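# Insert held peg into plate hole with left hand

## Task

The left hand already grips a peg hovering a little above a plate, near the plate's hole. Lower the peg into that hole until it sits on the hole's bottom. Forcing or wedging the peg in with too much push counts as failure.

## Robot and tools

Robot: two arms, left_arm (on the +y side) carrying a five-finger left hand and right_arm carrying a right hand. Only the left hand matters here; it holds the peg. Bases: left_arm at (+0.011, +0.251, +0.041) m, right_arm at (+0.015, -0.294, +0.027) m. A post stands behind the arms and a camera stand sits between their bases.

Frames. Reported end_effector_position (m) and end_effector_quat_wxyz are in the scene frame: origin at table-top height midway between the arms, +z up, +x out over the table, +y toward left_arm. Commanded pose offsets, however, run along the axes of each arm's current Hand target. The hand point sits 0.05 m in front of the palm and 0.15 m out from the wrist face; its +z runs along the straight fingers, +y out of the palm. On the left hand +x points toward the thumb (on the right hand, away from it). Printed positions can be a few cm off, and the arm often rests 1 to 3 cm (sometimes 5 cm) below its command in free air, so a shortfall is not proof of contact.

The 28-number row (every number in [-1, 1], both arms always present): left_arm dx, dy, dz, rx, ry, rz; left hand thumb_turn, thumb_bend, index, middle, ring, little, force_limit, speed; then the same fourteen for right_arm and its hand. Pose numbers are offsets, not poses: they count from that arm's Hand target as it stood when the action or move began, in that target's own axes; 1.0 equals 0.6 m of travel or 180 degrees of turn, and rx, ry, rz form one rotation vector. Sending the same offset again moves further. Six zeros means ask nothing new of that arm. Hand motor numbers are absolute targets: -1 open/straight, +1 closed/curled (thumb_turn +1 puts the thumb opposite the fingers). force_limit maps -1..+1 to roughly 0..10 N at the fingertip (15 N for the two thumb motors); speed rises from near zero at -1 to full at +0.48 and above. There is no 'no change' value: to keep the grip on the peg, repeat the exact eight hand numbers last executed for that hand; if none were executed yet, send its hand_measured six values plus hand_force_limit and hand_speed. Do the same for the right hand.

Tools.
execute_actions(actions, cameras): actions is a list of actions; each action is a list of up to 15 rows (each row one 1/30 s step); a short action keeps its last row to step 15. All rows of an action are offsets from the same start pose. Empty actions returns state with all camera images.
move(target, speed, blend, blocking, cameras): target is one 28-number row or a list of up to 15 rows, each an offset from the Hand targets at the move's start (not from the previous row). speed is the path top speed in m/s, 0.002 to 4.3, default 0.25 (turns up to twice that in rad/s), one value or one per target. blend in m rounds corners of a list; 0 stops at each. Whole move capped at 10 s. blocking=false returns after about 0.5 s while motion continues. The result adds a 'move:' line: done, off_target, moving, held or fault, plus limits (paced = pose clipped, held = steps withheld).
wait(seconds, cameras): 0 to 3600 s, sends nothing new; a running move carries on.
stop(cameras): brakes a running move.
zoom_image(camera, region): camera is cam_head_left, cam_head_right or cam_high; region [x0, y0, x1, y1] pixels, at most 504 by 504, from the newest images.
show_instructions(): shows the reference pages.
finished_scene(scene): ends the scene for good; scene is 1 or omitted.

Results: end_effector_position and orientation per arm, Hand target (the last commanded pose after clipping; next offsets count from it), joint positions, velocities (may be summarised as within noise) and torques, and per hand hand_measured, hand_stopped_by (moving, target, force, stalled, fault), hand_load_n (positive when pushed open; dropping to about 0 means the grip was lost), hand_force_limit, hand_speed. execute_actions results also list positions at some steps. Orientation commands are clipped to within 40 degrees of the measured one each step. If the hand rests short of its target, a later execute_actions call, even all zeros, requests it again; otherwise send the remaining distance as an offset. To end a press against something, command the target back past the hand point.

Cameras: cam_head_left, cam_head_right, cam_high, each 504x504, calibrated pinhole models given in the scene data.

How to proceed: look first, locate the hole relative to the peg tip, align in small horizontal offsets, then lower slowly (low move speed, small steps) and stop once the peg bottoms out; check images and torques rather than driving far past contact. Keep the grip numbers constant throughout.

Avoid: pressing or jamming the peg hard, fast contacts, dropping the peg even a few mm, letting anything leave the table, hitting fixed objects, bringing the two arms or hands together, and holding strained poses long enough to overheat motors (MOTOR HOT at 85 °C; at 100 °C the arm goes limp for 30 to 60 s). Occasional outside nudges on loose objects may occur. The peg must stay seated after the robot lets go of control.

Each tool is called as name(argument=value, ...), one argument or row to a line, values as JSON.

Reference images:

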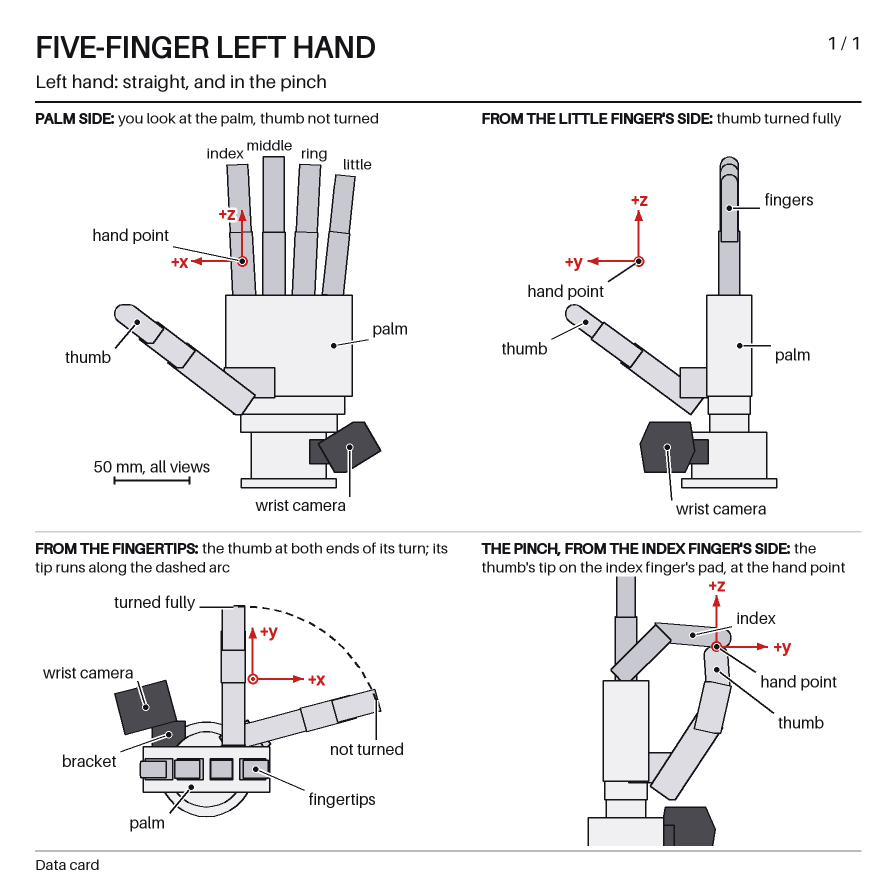

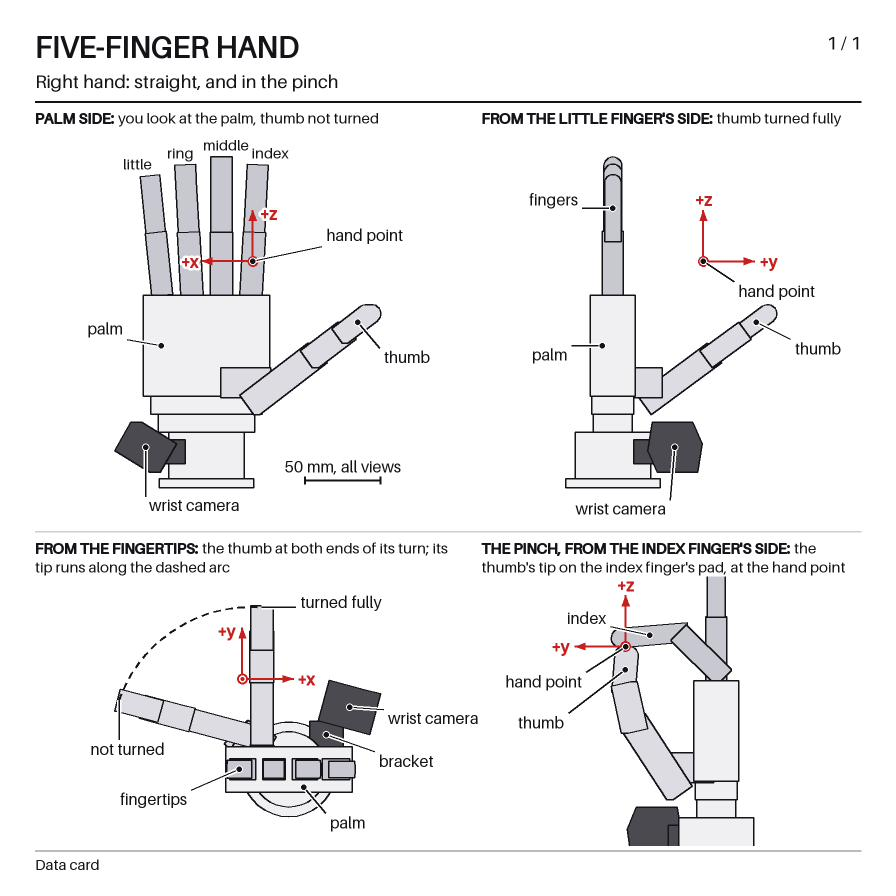

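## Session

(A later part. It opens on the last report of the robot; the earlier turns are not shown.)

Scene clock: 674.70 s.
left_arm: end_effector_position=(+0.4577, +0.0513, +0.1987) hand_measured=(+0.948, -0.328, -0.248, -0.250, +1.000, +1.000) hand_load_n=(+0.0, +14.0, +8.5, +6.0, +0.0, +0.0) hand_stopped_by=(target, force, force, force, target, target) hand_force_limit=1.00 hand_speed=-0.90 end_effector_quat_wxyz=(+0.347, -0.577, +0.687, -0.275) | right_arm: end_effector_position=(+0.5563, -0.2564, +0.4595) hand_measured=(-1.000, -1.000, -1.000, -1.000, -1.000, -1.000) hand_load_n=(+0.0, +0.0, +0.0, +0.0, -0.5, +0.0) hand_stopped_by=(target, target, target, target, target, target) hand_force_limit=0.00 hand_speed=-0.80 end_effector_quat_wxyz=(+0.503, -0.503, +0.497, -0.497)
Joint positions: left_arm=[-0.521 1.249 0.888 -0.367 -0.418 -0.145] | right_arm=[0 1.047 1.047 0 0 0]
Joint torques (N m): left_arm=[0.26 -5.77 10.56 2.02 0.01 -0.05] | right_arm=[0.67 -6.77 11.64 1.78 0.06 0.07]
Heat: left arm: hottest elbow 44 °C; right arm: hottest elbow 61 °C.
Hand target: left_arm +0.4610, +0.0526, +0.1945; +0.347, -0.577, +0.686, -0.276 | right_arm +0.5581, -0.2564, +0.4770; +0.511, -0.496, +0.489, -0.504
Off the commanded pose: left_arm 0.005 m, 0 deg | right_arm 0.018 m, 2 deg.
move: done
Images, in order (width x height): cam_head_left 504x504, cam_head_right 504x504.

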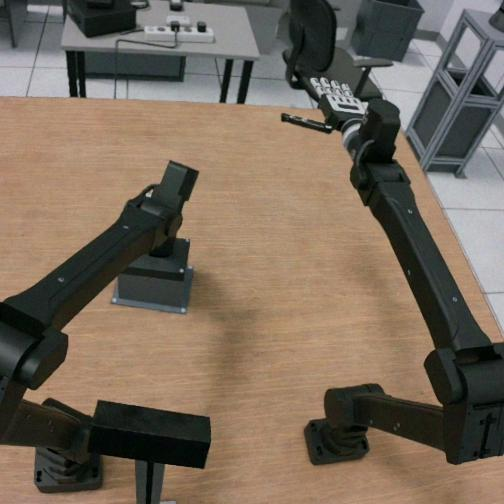

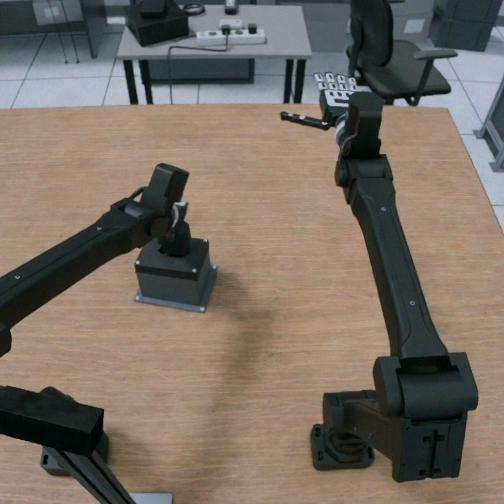

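move(
  target=[
    [-0.03,-0.12,-0.08,0,0,0,0.948,-0.326,-0.246,-0.248,1,1,1,-0.9,0,0,0,0,0,0,-1,-1,-1,-1,-1,-1,0,-0.8],
    [-0.36,-0.06,-0.07,0,0,0,0.948,-0.326,-0.246,-0.248,1,1,1,-0.9,0,0,0,0,0,0,-1,-1,-1,-1,-1,-1,0,-0.8],
  ],
  speed=0.25,
  blend=0.02,
  cameras=["all"],
)

Scene clock: 681.33 s.
left_arm: end_effector_position=(+0.4639, +0.2569, +0.2701) hand_measured=(+0.948, -0.328, -0.248, -0.250, +1.000, +1.000) hand_load_n=(+0.0, +14.0, +10.0, +7.5, +0.0, +0.0) hand_stopped_by=(target, force, force, force, target, target) hand_force_limit=1.00 hand_speed=-0.90 end_effector_quat_wxyz=(+0.333, -0.586, +0.689, -0.267) | right_arm: end_effector_position=(+0.5563, -0.2564, +0.4595) hand_measured=(-1.000, -1.000, -1.000, -1.000, -1.000, -1.000) hand_load_n=(+0.0, +0.0, +0.0, +0.0, +0.0, +0.0) hand_stopped_by=(target, target, target, target, target, target) hand_force_limit=0.00 hand_speed=-0.80 end_effector_quat_wxyz=(+0.503, -0.503, +0.497, -0.497)
Joint positions: left_arm=[0.051 1.093 0.966 -0.562 0.027 0.211] | right_arm=[0 1.047 1.047 0 0 0]
Joint torques (N m): left_arm=[-0.5 -5.71 12.46 2.17 0.15 0.02] | right_arm=[0.62 -6.83 11.63 1.77 0.07 0.07]
Heat: left arm: hottest elbow 44 °C; right arm: hottest elbow 61 °C.
Hand target: left_arm +0.4692, +0.2573, +0.2818; +0.347, -0.577, +0.686, -0.277 | right_arm +0.5581, -0.2564, +0.4770; +0.511, -0.496, +0.489, -0.504
Off the commanded pose: left_arm 0.013 m, 2 deg | right_arm 0.018 m, 2 deg.
move: off_target (left_arm)

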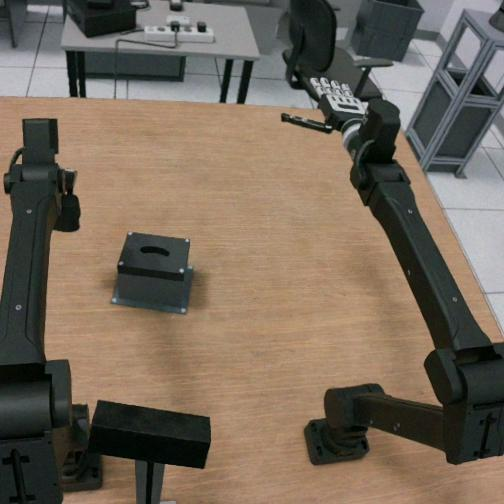

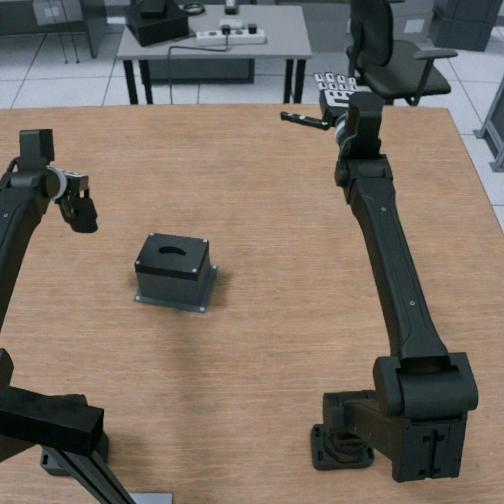

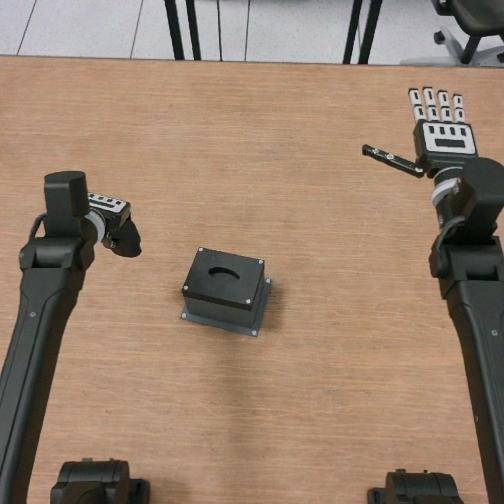

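Finally the hole is in full view. It's an arc-shaped slot.

zoom_image(
  camera="cam_head_left",
  region=[115, 225, 195, 305],
)

zoom_image(
  camera="cam_head_right",
  region=[150, 230, 200, 280],
)

zoom_image(
  camera="cam_high",
  region=[195, 245, 255, 305],
)

zoom_image(
  camera="cam_head_left",
  region=[40, 150, 100, 250],
)

zoom_image(
  camera="cam_head_right",
  region=[50, 160, 120, 240],
)

zoom_image(
  camera="cam_high",
  region=[80, 180, 160, 270],
)

Scaled by 6.300.

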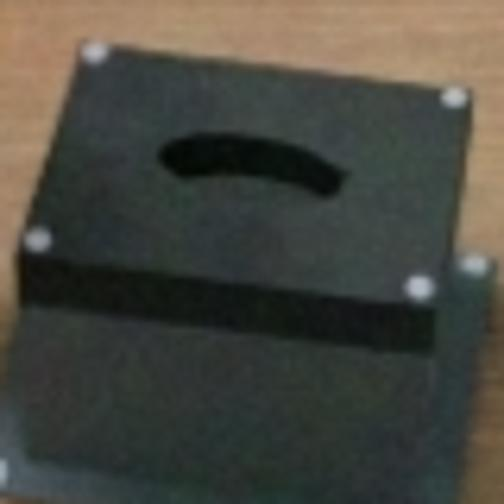

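Scaled by 10.080.

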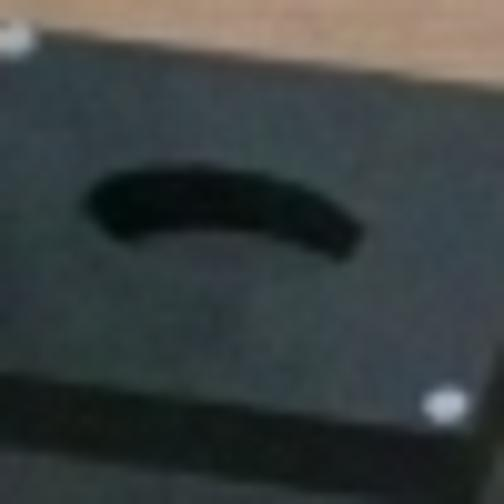

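Scaled by 8.400.

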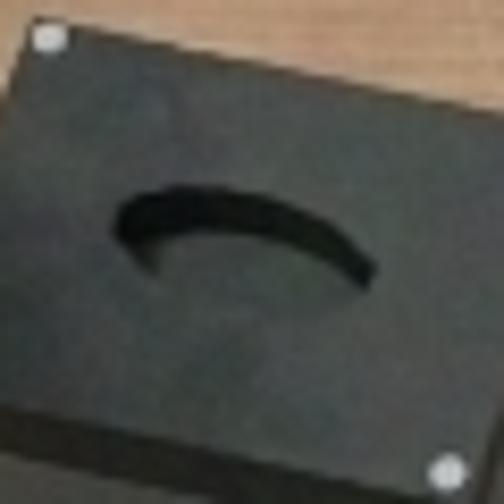

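Scaled by 5.040.

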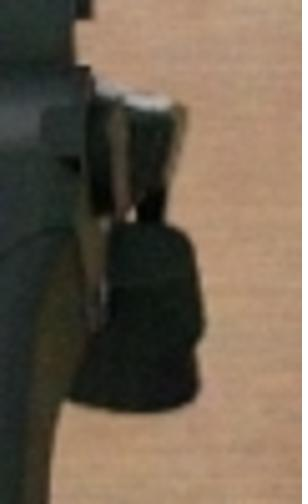

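Scaled by 6.300.

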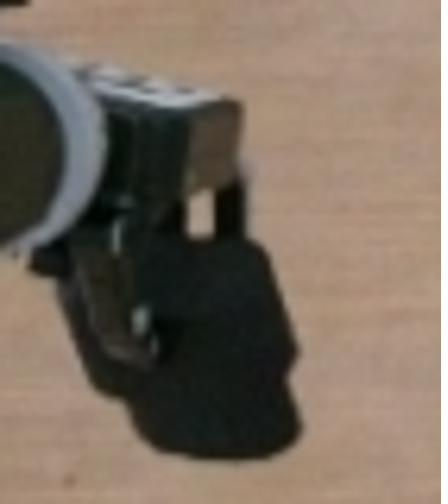

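Scaled by 5.600.

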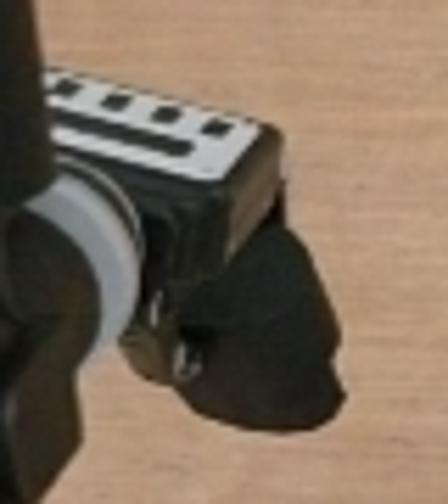

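move(
  target=[0.0068,-0.1252,-0.1985,-0.328,0.06,0.007,0.948,-0.326,-0.246,-0.248,1,1,1,-0.9,0,0,0,0,0,0,-1,-1,-1,-1,-1,-1,0,-0.8],
  speed=0.25,
  cameras=["all"],
)

Scene clock: 693.27 s.
left_arm: end_effector_position=(+0.4142, +0.2448, +0.3902) hand_measured=(+0.948, -0.328, -0.248, -0.250, +1.000, +1.000) hand_load_n=(+0.0, +13.5, +10.0, +8.0, +0.0, +0.0) hand_stopped_by=(target, force, force, force, target, target) hand_force_limit=1.00 hand_speed=-0.90 end_effector_quat_wxyz=(+0.071, -0.639, +0.764, -0.048) | right_arm: end_effector_position=(+0.5563, -0.2564, +0.4595) hand_measured=(-1.000, -1.000, -1.000, -1.000, -1.000, -1.000) hand_load_n=(+0.0, +0.0, +0.0, +0.0, +0.0, +0.0) hand_stopped_by=(target, target, target, target, target, target) hand_force_limit=0.00 hand_speed=-0.80 end_effector_quat_wxyz=(+0.503, -0.503, +0.497, -0.497)
Joint positions: left_arm=[0.012 1.48 1.774 -1.693 -0.013 0.203] | right_arm=[0 1.047 1.047 0 0 0]
Joint torques (N m): left_arm=[-1.67 -9.05 14.97 -0.18 0.13 -0.2] | right_arm=[0.67 -6.77 11.59 1.84 0.06 0.07]
Heat: left arm: hottest elbow 45 °C; right arm: hottest elbow 62 °C.
Hand target: left_arm +0.4191, +0.2372, +0.4120; -0.042, -0.638, +0.767, +0.050 | right_arm +0.5581, -0.2564, +0.4770; +0.511, -0.496, +0.489, -0.504
Off the commanded pose: left_arm 0.024 m, 17 deg | right_arm 0.018 m, 2 deg.
joint sent to its limit (left arm) — joint 4 (wrist pitch), lower limit. The joint targets are off in orientation, not in position.
move: off_target (left_arm)

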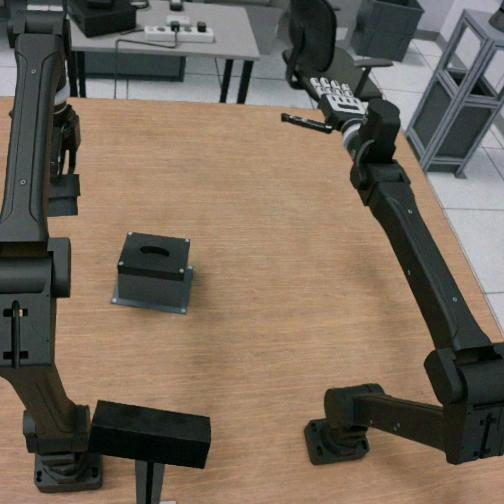

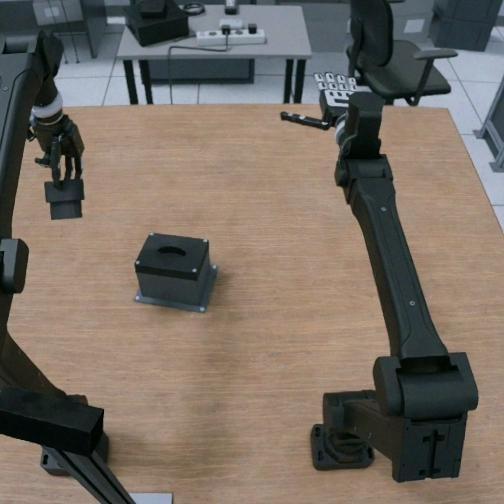

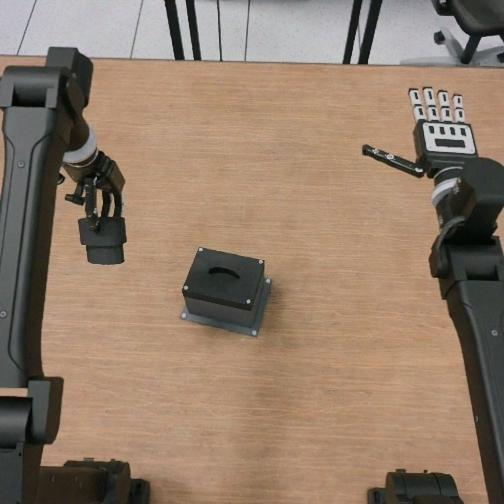

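zoom_image(
  camera="cam_head_right",
  region=[25, 150, 105, 230],
)

zoom_image(
  camera="cam_high",
  region=[65, 200, 145, 280],
)

zoom_image(
  camera="cam_head_left",
  region=[30, 150, 100, 220],
)

Scaled by 6.300.

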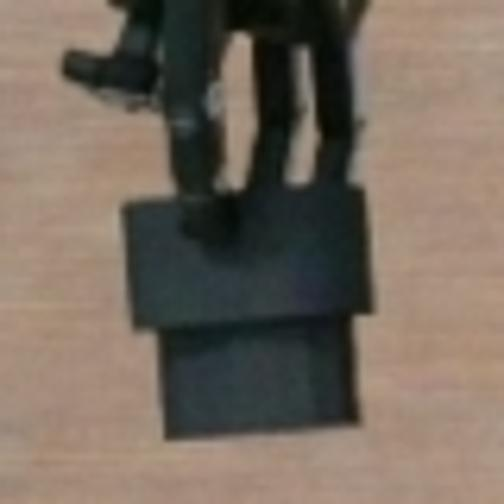

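Scaled by 6.300.

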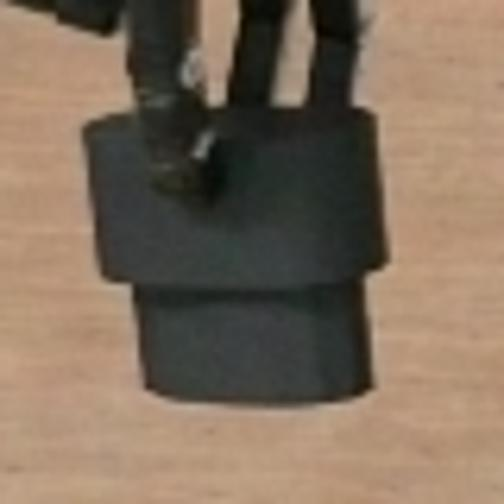

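Scaled by 7.200.

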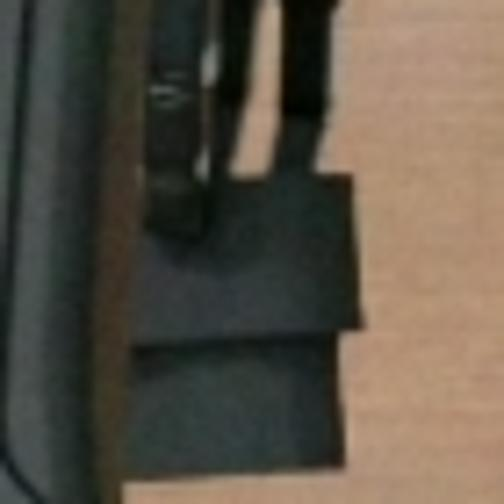

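move(
  target=[0.2075,-0.012,-0.087,0.1453,0.3152,-0.0094,0.948,-0.326,-0.246,-0.248,1,1,1,-0.9,0,0,0,0,0,0,-1,-1,-1,-1,-1,-1,0,-0.8],
  speed=0.25,
  cameras=["all"],
)

Scene clock: 722.13 s.
left_arm: end_effector_position=(+0.4118, +0.1107, +0.4538) hand_measured=(+0.948, -0.328, -0.248, -0.250, +1.000, +1.000) hand_load_n=(+0.0, +14.0, +9.0, +8.5, +0.0, +0.0) hand_stopped_by=(target, force, force, force, target, target) hand_force_limit=1.00 hand_speed=-0.90 end_effector_quat_wxyz=(-0.262, -0.586, +0.644, -0.416) | right_arm: end_effector_position=(+0.5563, -0.2564, +0.4595) hand_measured=(-1.000, -1.000, -1.000, -1.000, -1.000, -1.000) hand_load_n=(+0.0, +0.0, +0.0, +0.0, +0.0, +0.0) hand_stopped_by=(target, target, target, target, target, target) hand_force_limit=0.00 hand_speed=-0.80 end_effector_quat_wxyz=(+0.503, -0.503, +0.497, -0.497)
Joint positions: left_arm=[0.084 1.467 1.626 -1.599 1.021 0.118] | right_arm=[0 1.047 1.047 0 0 0]
Joint torques (N m): left_arm=[0.26 -9.76 10.56 0.49 1.23 -0.36] | right_arm=[0.73 -6.83 11.6 1.83 0.06 0.07]
Heat: left arm: hottest elbow 49 °C; right arm: hottest elbow 62 °C.
Hand target: left_arm +0.4102, +0.1123, +0.4629; -0.258, -0.589, +0.638, -0.424 | right_arm +0.5581, -0.2564, +0.4770; +0.511, -0.496, +0.489, -0.504
Off the commanded pose: left_arm 0.009 m, 1 deg | right_arm 0.018 m, 2 deg.
move: done

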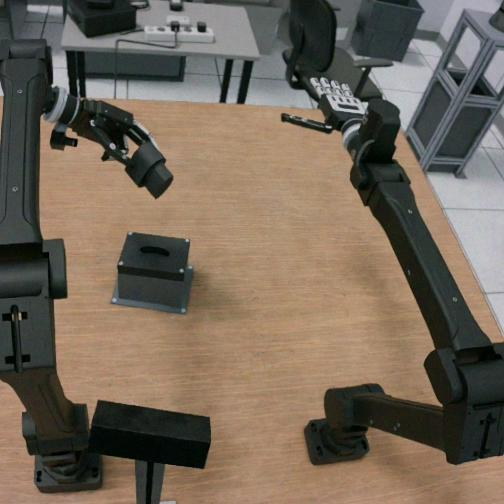

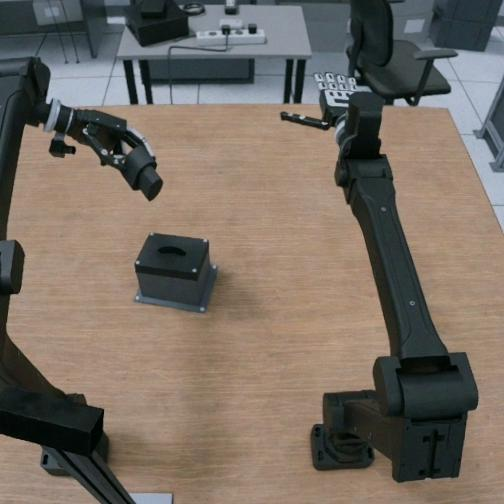

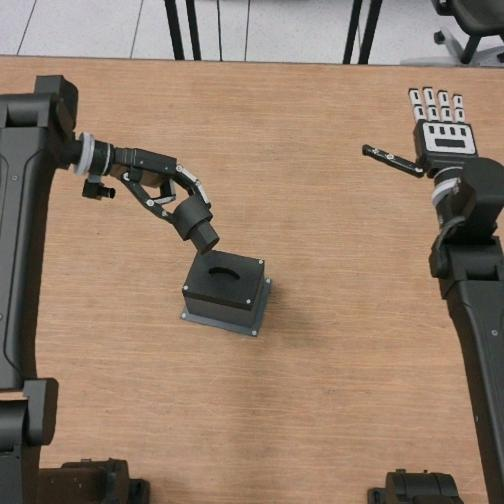

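zoom_image(
  camera="cam_head_left",
  region=[125, 150, 180, 205],
)

zoom_image(
  camera="cam_head_right",
  region=[115, 150, 170, 205],
)

zoom_image(
  camera="cam_high",
  region=[165, 190, 225, 255],
)

Scaled by 9.164.

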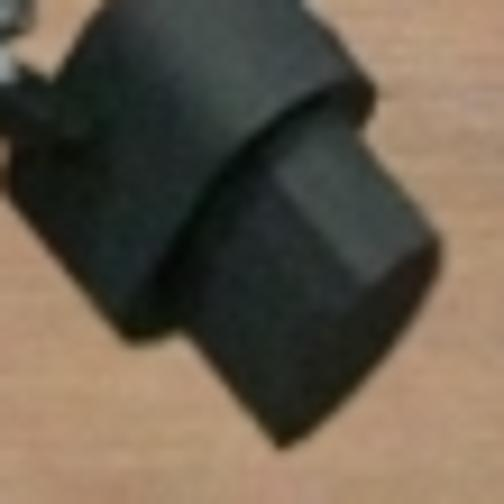

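Scaled by 9.164.

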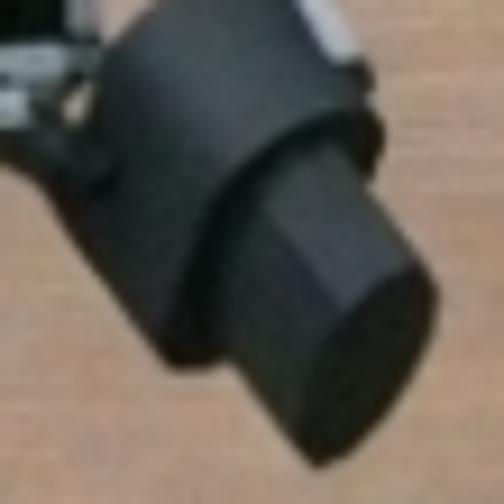

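Scaled by 7.754.

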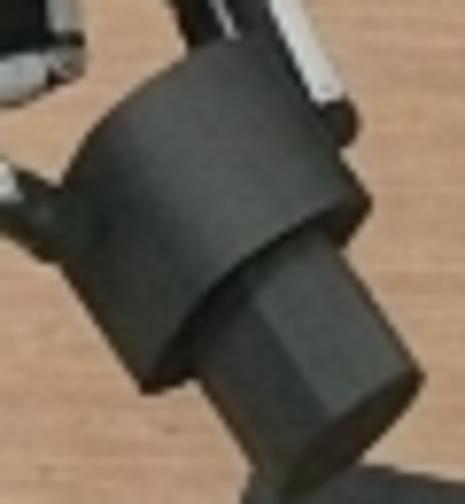

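zoom_image(
  camera="cam_head_right",
  region=[138, 172, 168, 202],
)

zoom_image(
  camera="cam_head_left",
  region=[145, 170, 177, 202],
)

zoom_image(
  camera="cam_high",
  region=[188, 220, 224, 256],
)

Scaled by 16.800.

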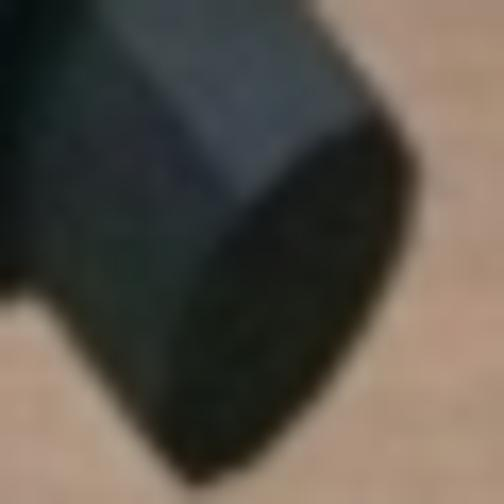

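Scaled by 15.750.

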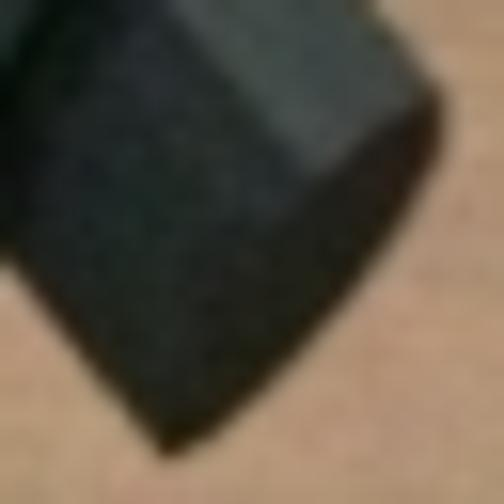

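Scaled by 14.000.

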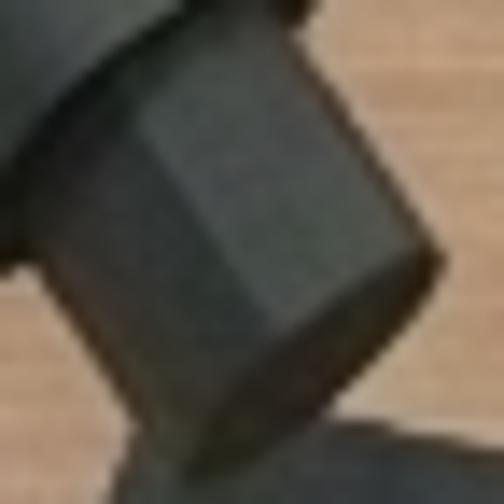

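zoom_image(
  camera="cam_high",
  region=[204, 262, 244, 284],
)

zoom_image(
  camera="cam_head_right",
  region=[154, 240, 194, 264],
)

zoom_image(
  camera="cam_head_left",
  region=[136, 240, 176, 264],
)

Scaled by 12.600.

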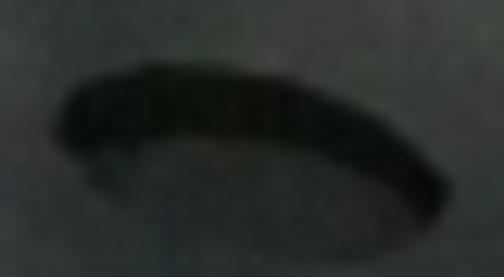

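Scaled by 12.600.

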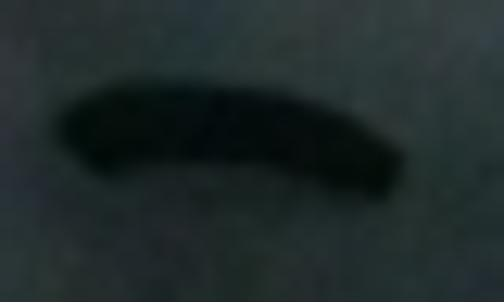

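Scaled by 12.600.

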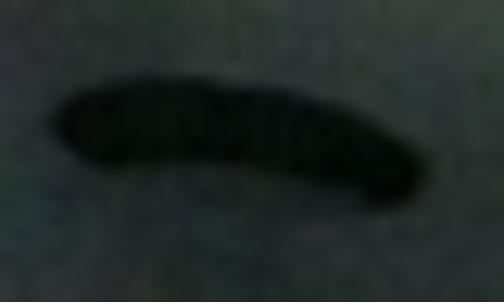

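zoom_image(
  camera="cam_head_right",
  region=[143, 178, 167, 202],
)

zoom_image(
  camera="cam_high",
  region=[196, 234, 224, 256],
)

Scaled by 21.000.

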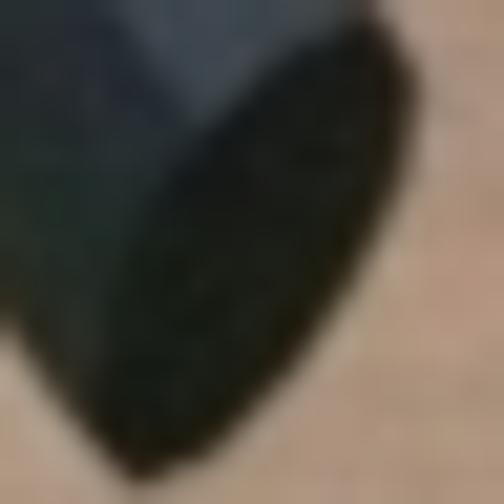

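Scaled by 18.000.

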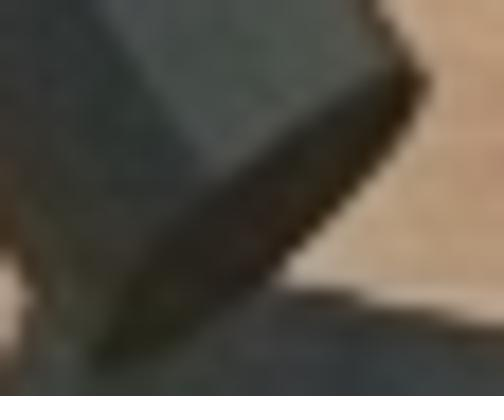

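move(
  target=[
    [-0.0303,-0.0275,0.0058,0.1866,-0.3293,0.1981,0.948,-0.326,-0.246,-0.248,1,1,1,-0.9,0,0,0,0,0,0,-1,-1,-1,-1,-1,-1,0,-0.8],
    [-0.153,-0.0077,0.1905,0.1866,-0.3293,0.1981,0.948,-0.326,-0.246,-0.248,1,1,1,-0.9,0,0,0,0,0,0,-1,-1,-1,-1,-1,-1,0,-0.8],
  ],
  speed=0.3,
  cameras=["all"],
)

Scene clock: 849.90 s.
left_arm: end_effector_position=(+0.4453, +0.0722, +0.3093) hand_measured=(+0.948, -0.328, -0.248, -0.250, +1.000, +1.000) hand_load_n=(+0.0, +14.0, +10.0, +7.0, +0.0, +0.0) hand_stopped_by=(target, force, force, force, target, target) hand_force_limit=1.00 hand_speed=-0.90 end_effector_quat_wxyz=(+0.378, -0.552, +0.692, -0.272) | right_arm: end_effector_position=(+0.5563, -0.2564, +0.4595) hand_measured=(-1.000, -1.000, -1.000, -1.000, -1.000, -1.000) hand_load_n=(+0.0, +0.0, +0.0, +0.0, -0.5, +0.0) hand_stopped_by=(target, target, target, target, target, target) hand_force_limit=0.00 hand_speed=-0.80 end_effector_quat_wxyz=(+0.503, -0.503, +0.497, -0.497)
Joint positions: left_arm=[-0.515 1.114 1.058 -0.623 -0.446 -0.062] | right_arm=[0 1.047 1.047 0 0 0]
Joint torques (N m): left_arm=[-1.14 -6.18 13.49 2.21 -0.41 -0.17] | right_arm=[0.62 -6.89 11.63 1.8 0.06 0.07]
Heat: left arm: hottest elbow 45 °C; right arm: hottest elbow 64 °C.
Hand target: left_arm +0.4501, +0.0649, +0.3300; +0.386, -0.551, +0.678, -0.297 | right_arm +0.5581, -0.2564, +0.4770; +0.511, -0.496, +0.489, -0.504
Off the commanded pose: left_arm 0.022 m, 3 deg | right_arm 0.018 m, 2 deg.
move: off_target (left_arm)

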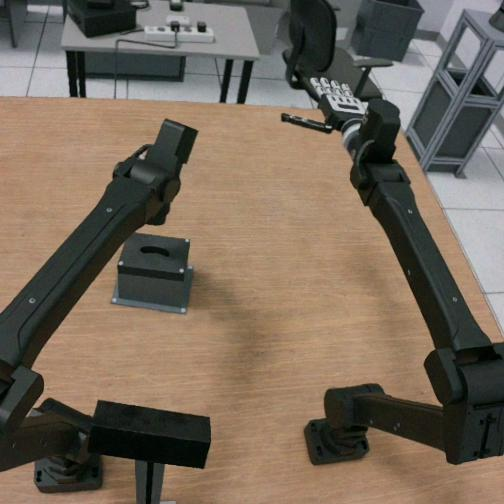

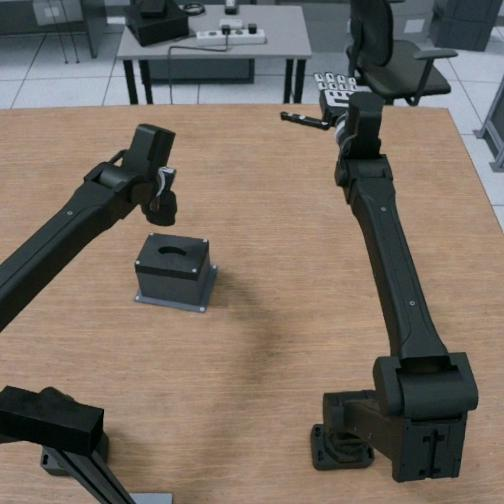

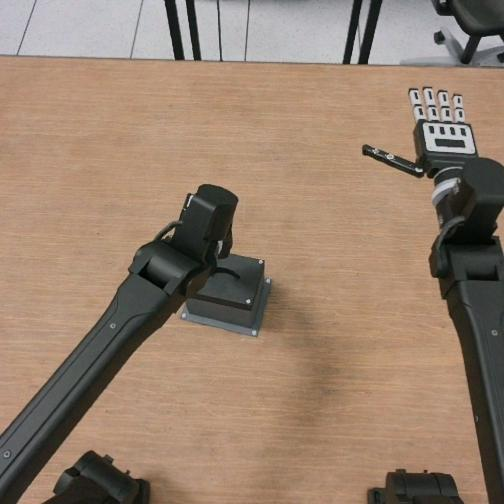

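zoom_image(
  camera="cam_head_right",
  region=[138, 185, 182, 229],
)

zoom_image(
  camera="cam_head_left",
  region=[140, 185, 184, 229],
)

zoom_image(
  camera="cam_high",
  region=[200, 215, 250, 265],
)

Scaled by 11.455.

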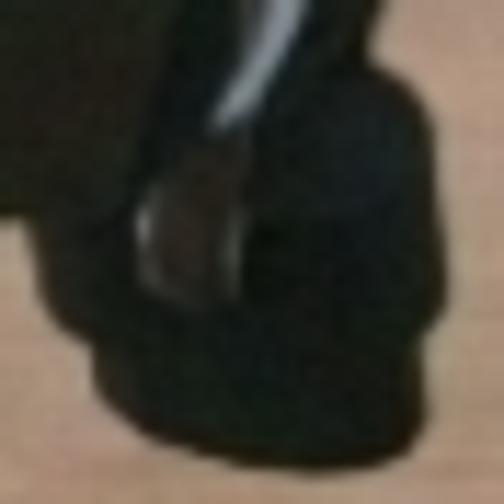

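Scaled by 11.455.

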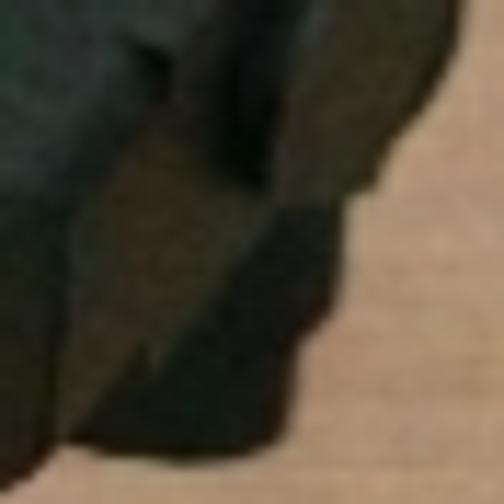

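Scaled by 10.080.

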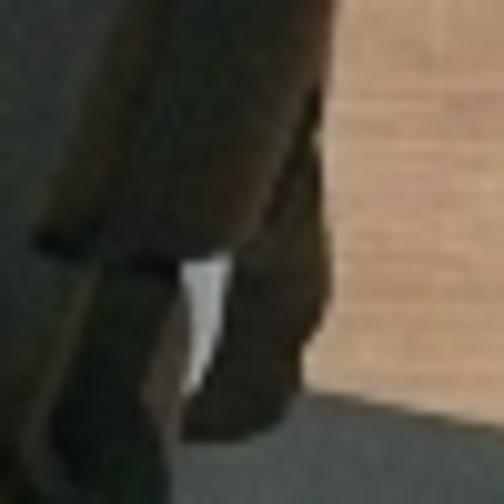

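zoom_image(
  camera="cam_head_right",
  region=[144, 208, 178, 230],
)

zoom_image(
  camera="cam_head_right",
  region=[155, 240, 189, 262],
)

Scaled by 14.824.

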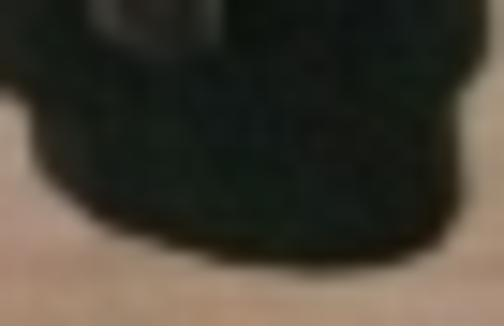

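Scaled by 14.824.

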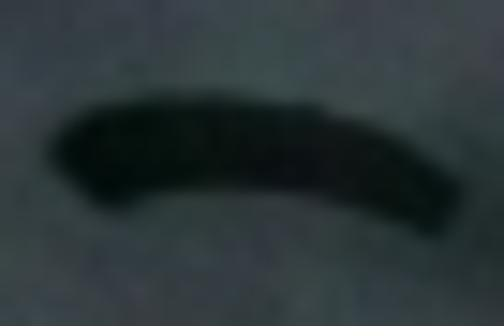

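move(
  target=[
    [0.0140,0.0711,0.0256,0.011,0.0139,0.0027,0.948,-0.326,-0.246,-0.248,1,1,1,-0.9,0,0,0,0,0,0,-1,-1,-1,-1,-1,-1,0,-0.8],
    [0.0616,0.1659,0.0858,0.011,0.0139,0.0027,0.948,-0.326,-0.246,-0.248,1,1,1,-0.9,0,0,0,0,0,0,-1,-1,-1,-1,-1,-1,0,-0.8],
  ],
  speed=0.1,
  cameras=["all"],
)

zoom_image(
  camera="cam_head_right",
  region=[150, 234, 190, 264],
)

zoom_image(
  camera="cam_head_left",
  region=[135, 234, 175, 264],
)

zoom_image(
  camera="cam_high",
  region=[205, 255, 245, 285],
)

Scene clock: 895.57 s.
left_arm: end_effector_position=(+0.4352, +0.0614, +0.2037) hand_measured=(+0.948, -0.328, -0.248, -0.250, +1.000, +1.000) hand_load_n=(+0.0, +14.0, +10.0, +7.5, +0.0, +0.0) hand_stopped_by=(target, force, force, force, target, target) hand_force_limit=1.00 hand_speed=-0.90 end_effector_quat_wxyz=(+0.379, -0.537, +0.691, -0.302) | right_arm: end_effector_position=(+0.5563, -0.2564, +0.4595) hand_measured=(-1.000, -1.000, -1.000, -1.000, -1.000, -1.000) hand_load_n=(+0.0, +0.0, +0.0, -0.5, +0.0, +0.0) hand_stopped_by=(target, target, target, target, target, target) hand_force_limit=0.00 hand_speed=-0.80 end_effector_quat_wxyz=(+0.503, -0.503, +0.497, -0.497)
Joint positions: left_arm=[-0.541 1.138 0.768 -0.254 -0.431 -0.055] | right_arm=[0 1.047 1.047 0 0 0]
Joint torques (N m): left_arm=[-1.67 -5.19 11.81 2.32 -0.36 -0.18] | right_arm=[0.62 -6.71 11.6 1.81 0.06 0.07]
Heat: left arm: hottest elbow 45 °C; right arm: hottest elbow 65 °C.
Hand target: left_arm +0.4389, +0.0516, +0.2132; +0.382, -0.534, +0.683, -0.319 | right_arm +0.5581, -0.2564, +0.4770; +0.511, -0.496, +0.489, -0.504
Off the commanded pose: left_arm 0.014 m, 2 deg | right_arm 0.018 m, 2 deg.
move: off_target (left_arm)

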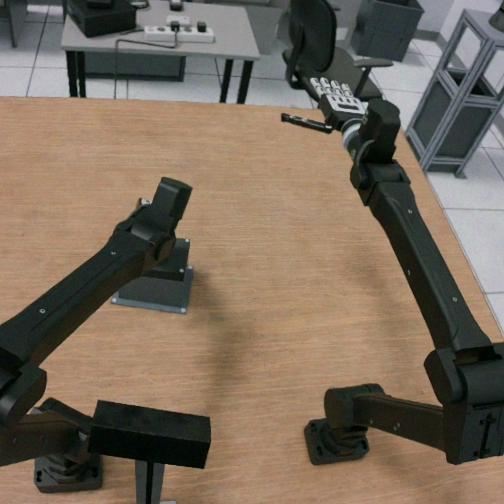

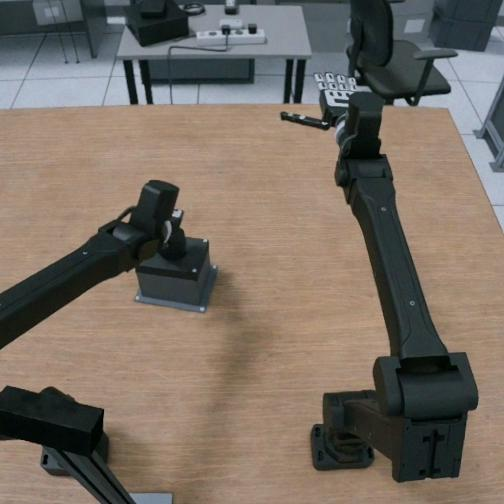

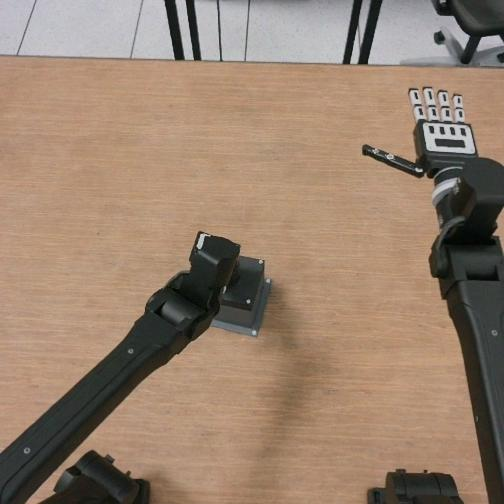

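Scaled by 12.600.

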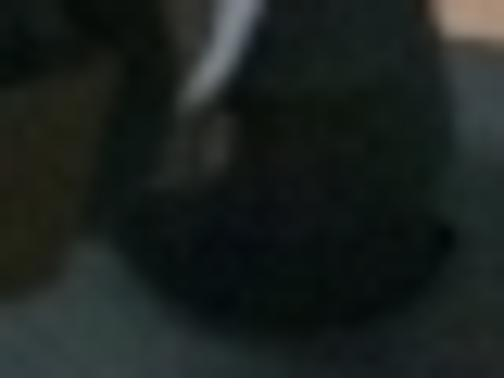

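Scaled by 12.600.

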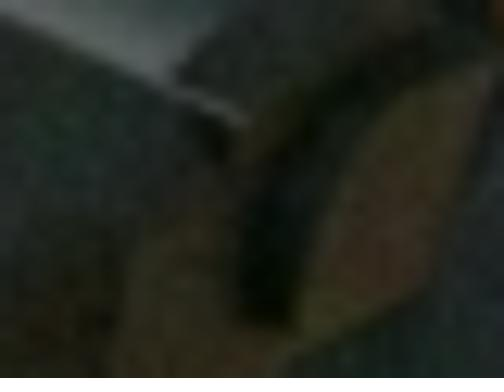

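Scaled by 12.600.

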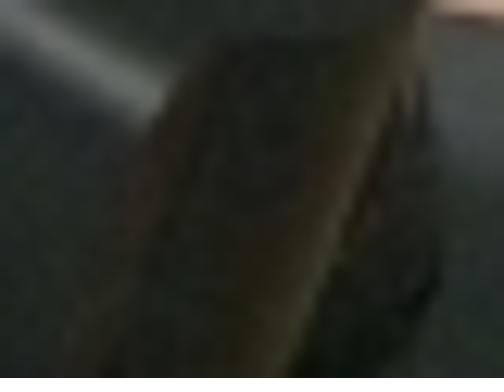

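move(
  target=[0.0005,0.0042,0.0160,0,0,0,0.948,-0.326,-0.246,-0.248,1,1,1,-0.9,0,0,0,0,0,0,-1,-1,-1,-1,-1,-1,0,-0.8],
  speed=0.05,
  cameras=["all"],
)

zoom_image(
  camera="cam_head_right",
  region=[150, 234, 190, 264],
)

zoom_image(
  camera="cam_head_right",
  region=[125, 200, 205, 280],
)

zoom_image(
  camera="cam_head_left",
  region=[120, 210, 200, 290],
)

Scene clock: 903.90 s.
left_arm: end_effector_position=(+0.4414, +0.0574, +0.2019) hand_measured=(+0.948, -0.328, -0.248, -0.250, +1.000, +1.000) hand_load_n=(+0.0, +14.0, +9.5, +8.0, +0.0, +0.0) hand_stopped_by=(target, force, force, force, target, target) hand_force_limit=1.00 hand_speed=-0.90 end_effector_quat_wxyz=(+0.381, -0.536, +0.687, -0.309) | right_arm: end_effector_position=(+0.5563, -0.2564, +0.4595) hand_measured=(-1.000, -1.000, -1.000, -1.000, -1.000, -1.000) hand_load_n=(+0.0, +0.0, +0.0, +0.0, +0.0, +0.0) hand_stopped_by=(target, target, target, target, target, target) hand_force_limit=0.00 hand_speed=-0.80 end_effector_quat_wxyz=(+0.503, -0.503, +0.497, -0.497)
Joint positions: left_arm=[-0.541 1.156 0.768 -0.22 -0.429 -0.055] | right_arm=[0 1.047 1.047 0 0 0]
Joint torques (N m): left_arm=[-0.73 -4.78 11.69 2.19 -0.1 -0.12] | right_arm=[0.62 -6.83 11.62 1.8 0.06 0.07]
Heat: left arm: hottest elbow 45 °C; right arm: hottest elbow 65 °C.
Hand target: left_arm +0.4459, +0.0515, +0.2063; +0.382, -0.534, +0.683, -0.319 | right_arm +0.5581, -0.2564, +0.4770; +0.511, -0.496, +0.489, -0.504
Off the commanded pose: left_arm 0.008 m, 1 deg | right_arm 0.018 m, 2 deg.
move: done

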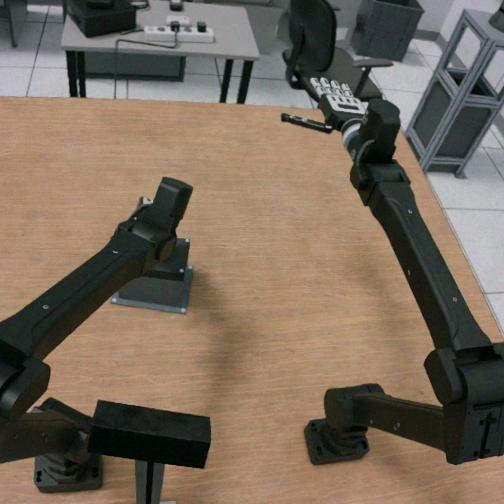

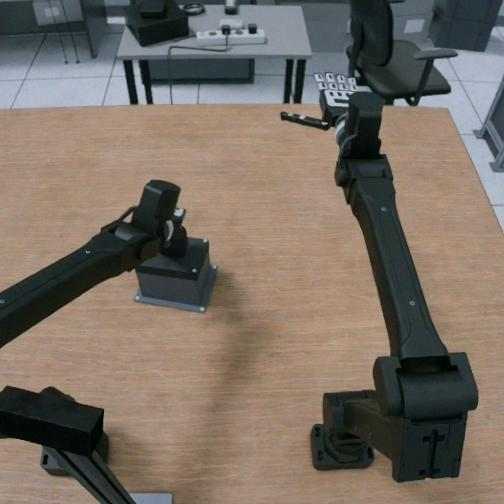

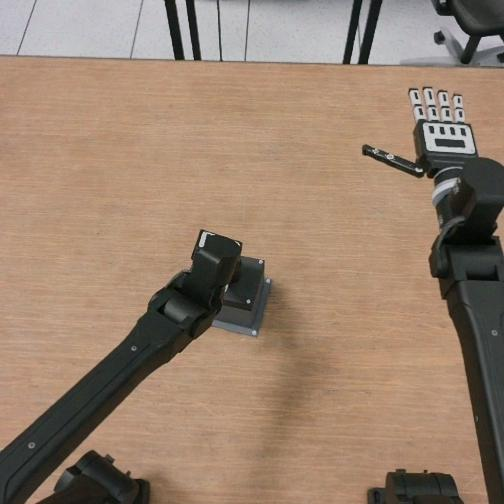

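Scaled by 12.600.

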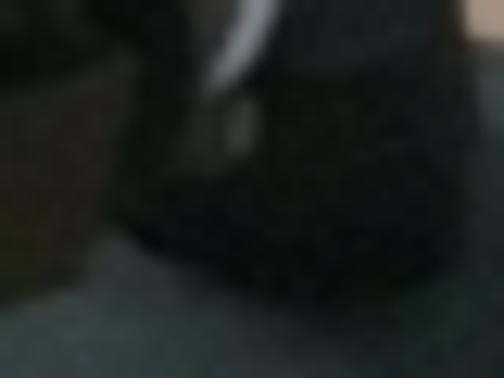

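Scaled by 6.300.

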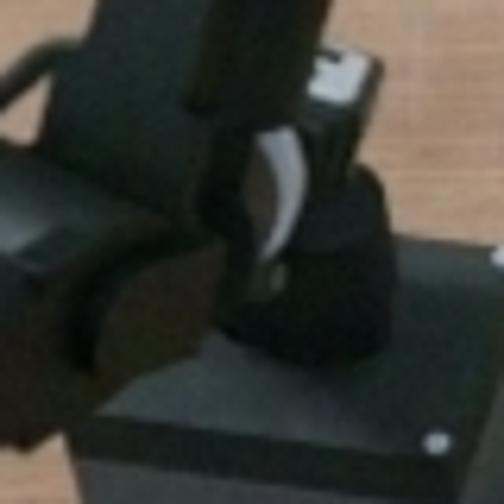

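Scaled by 6.300.

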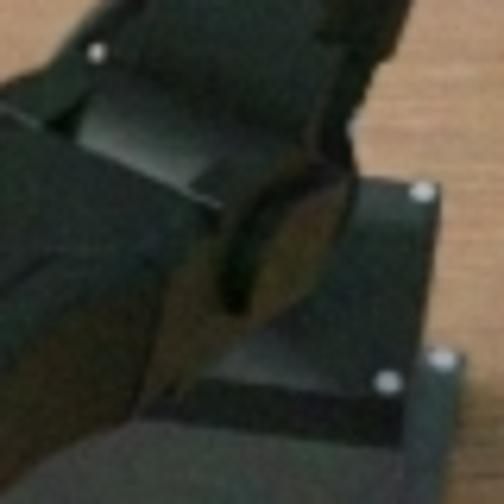

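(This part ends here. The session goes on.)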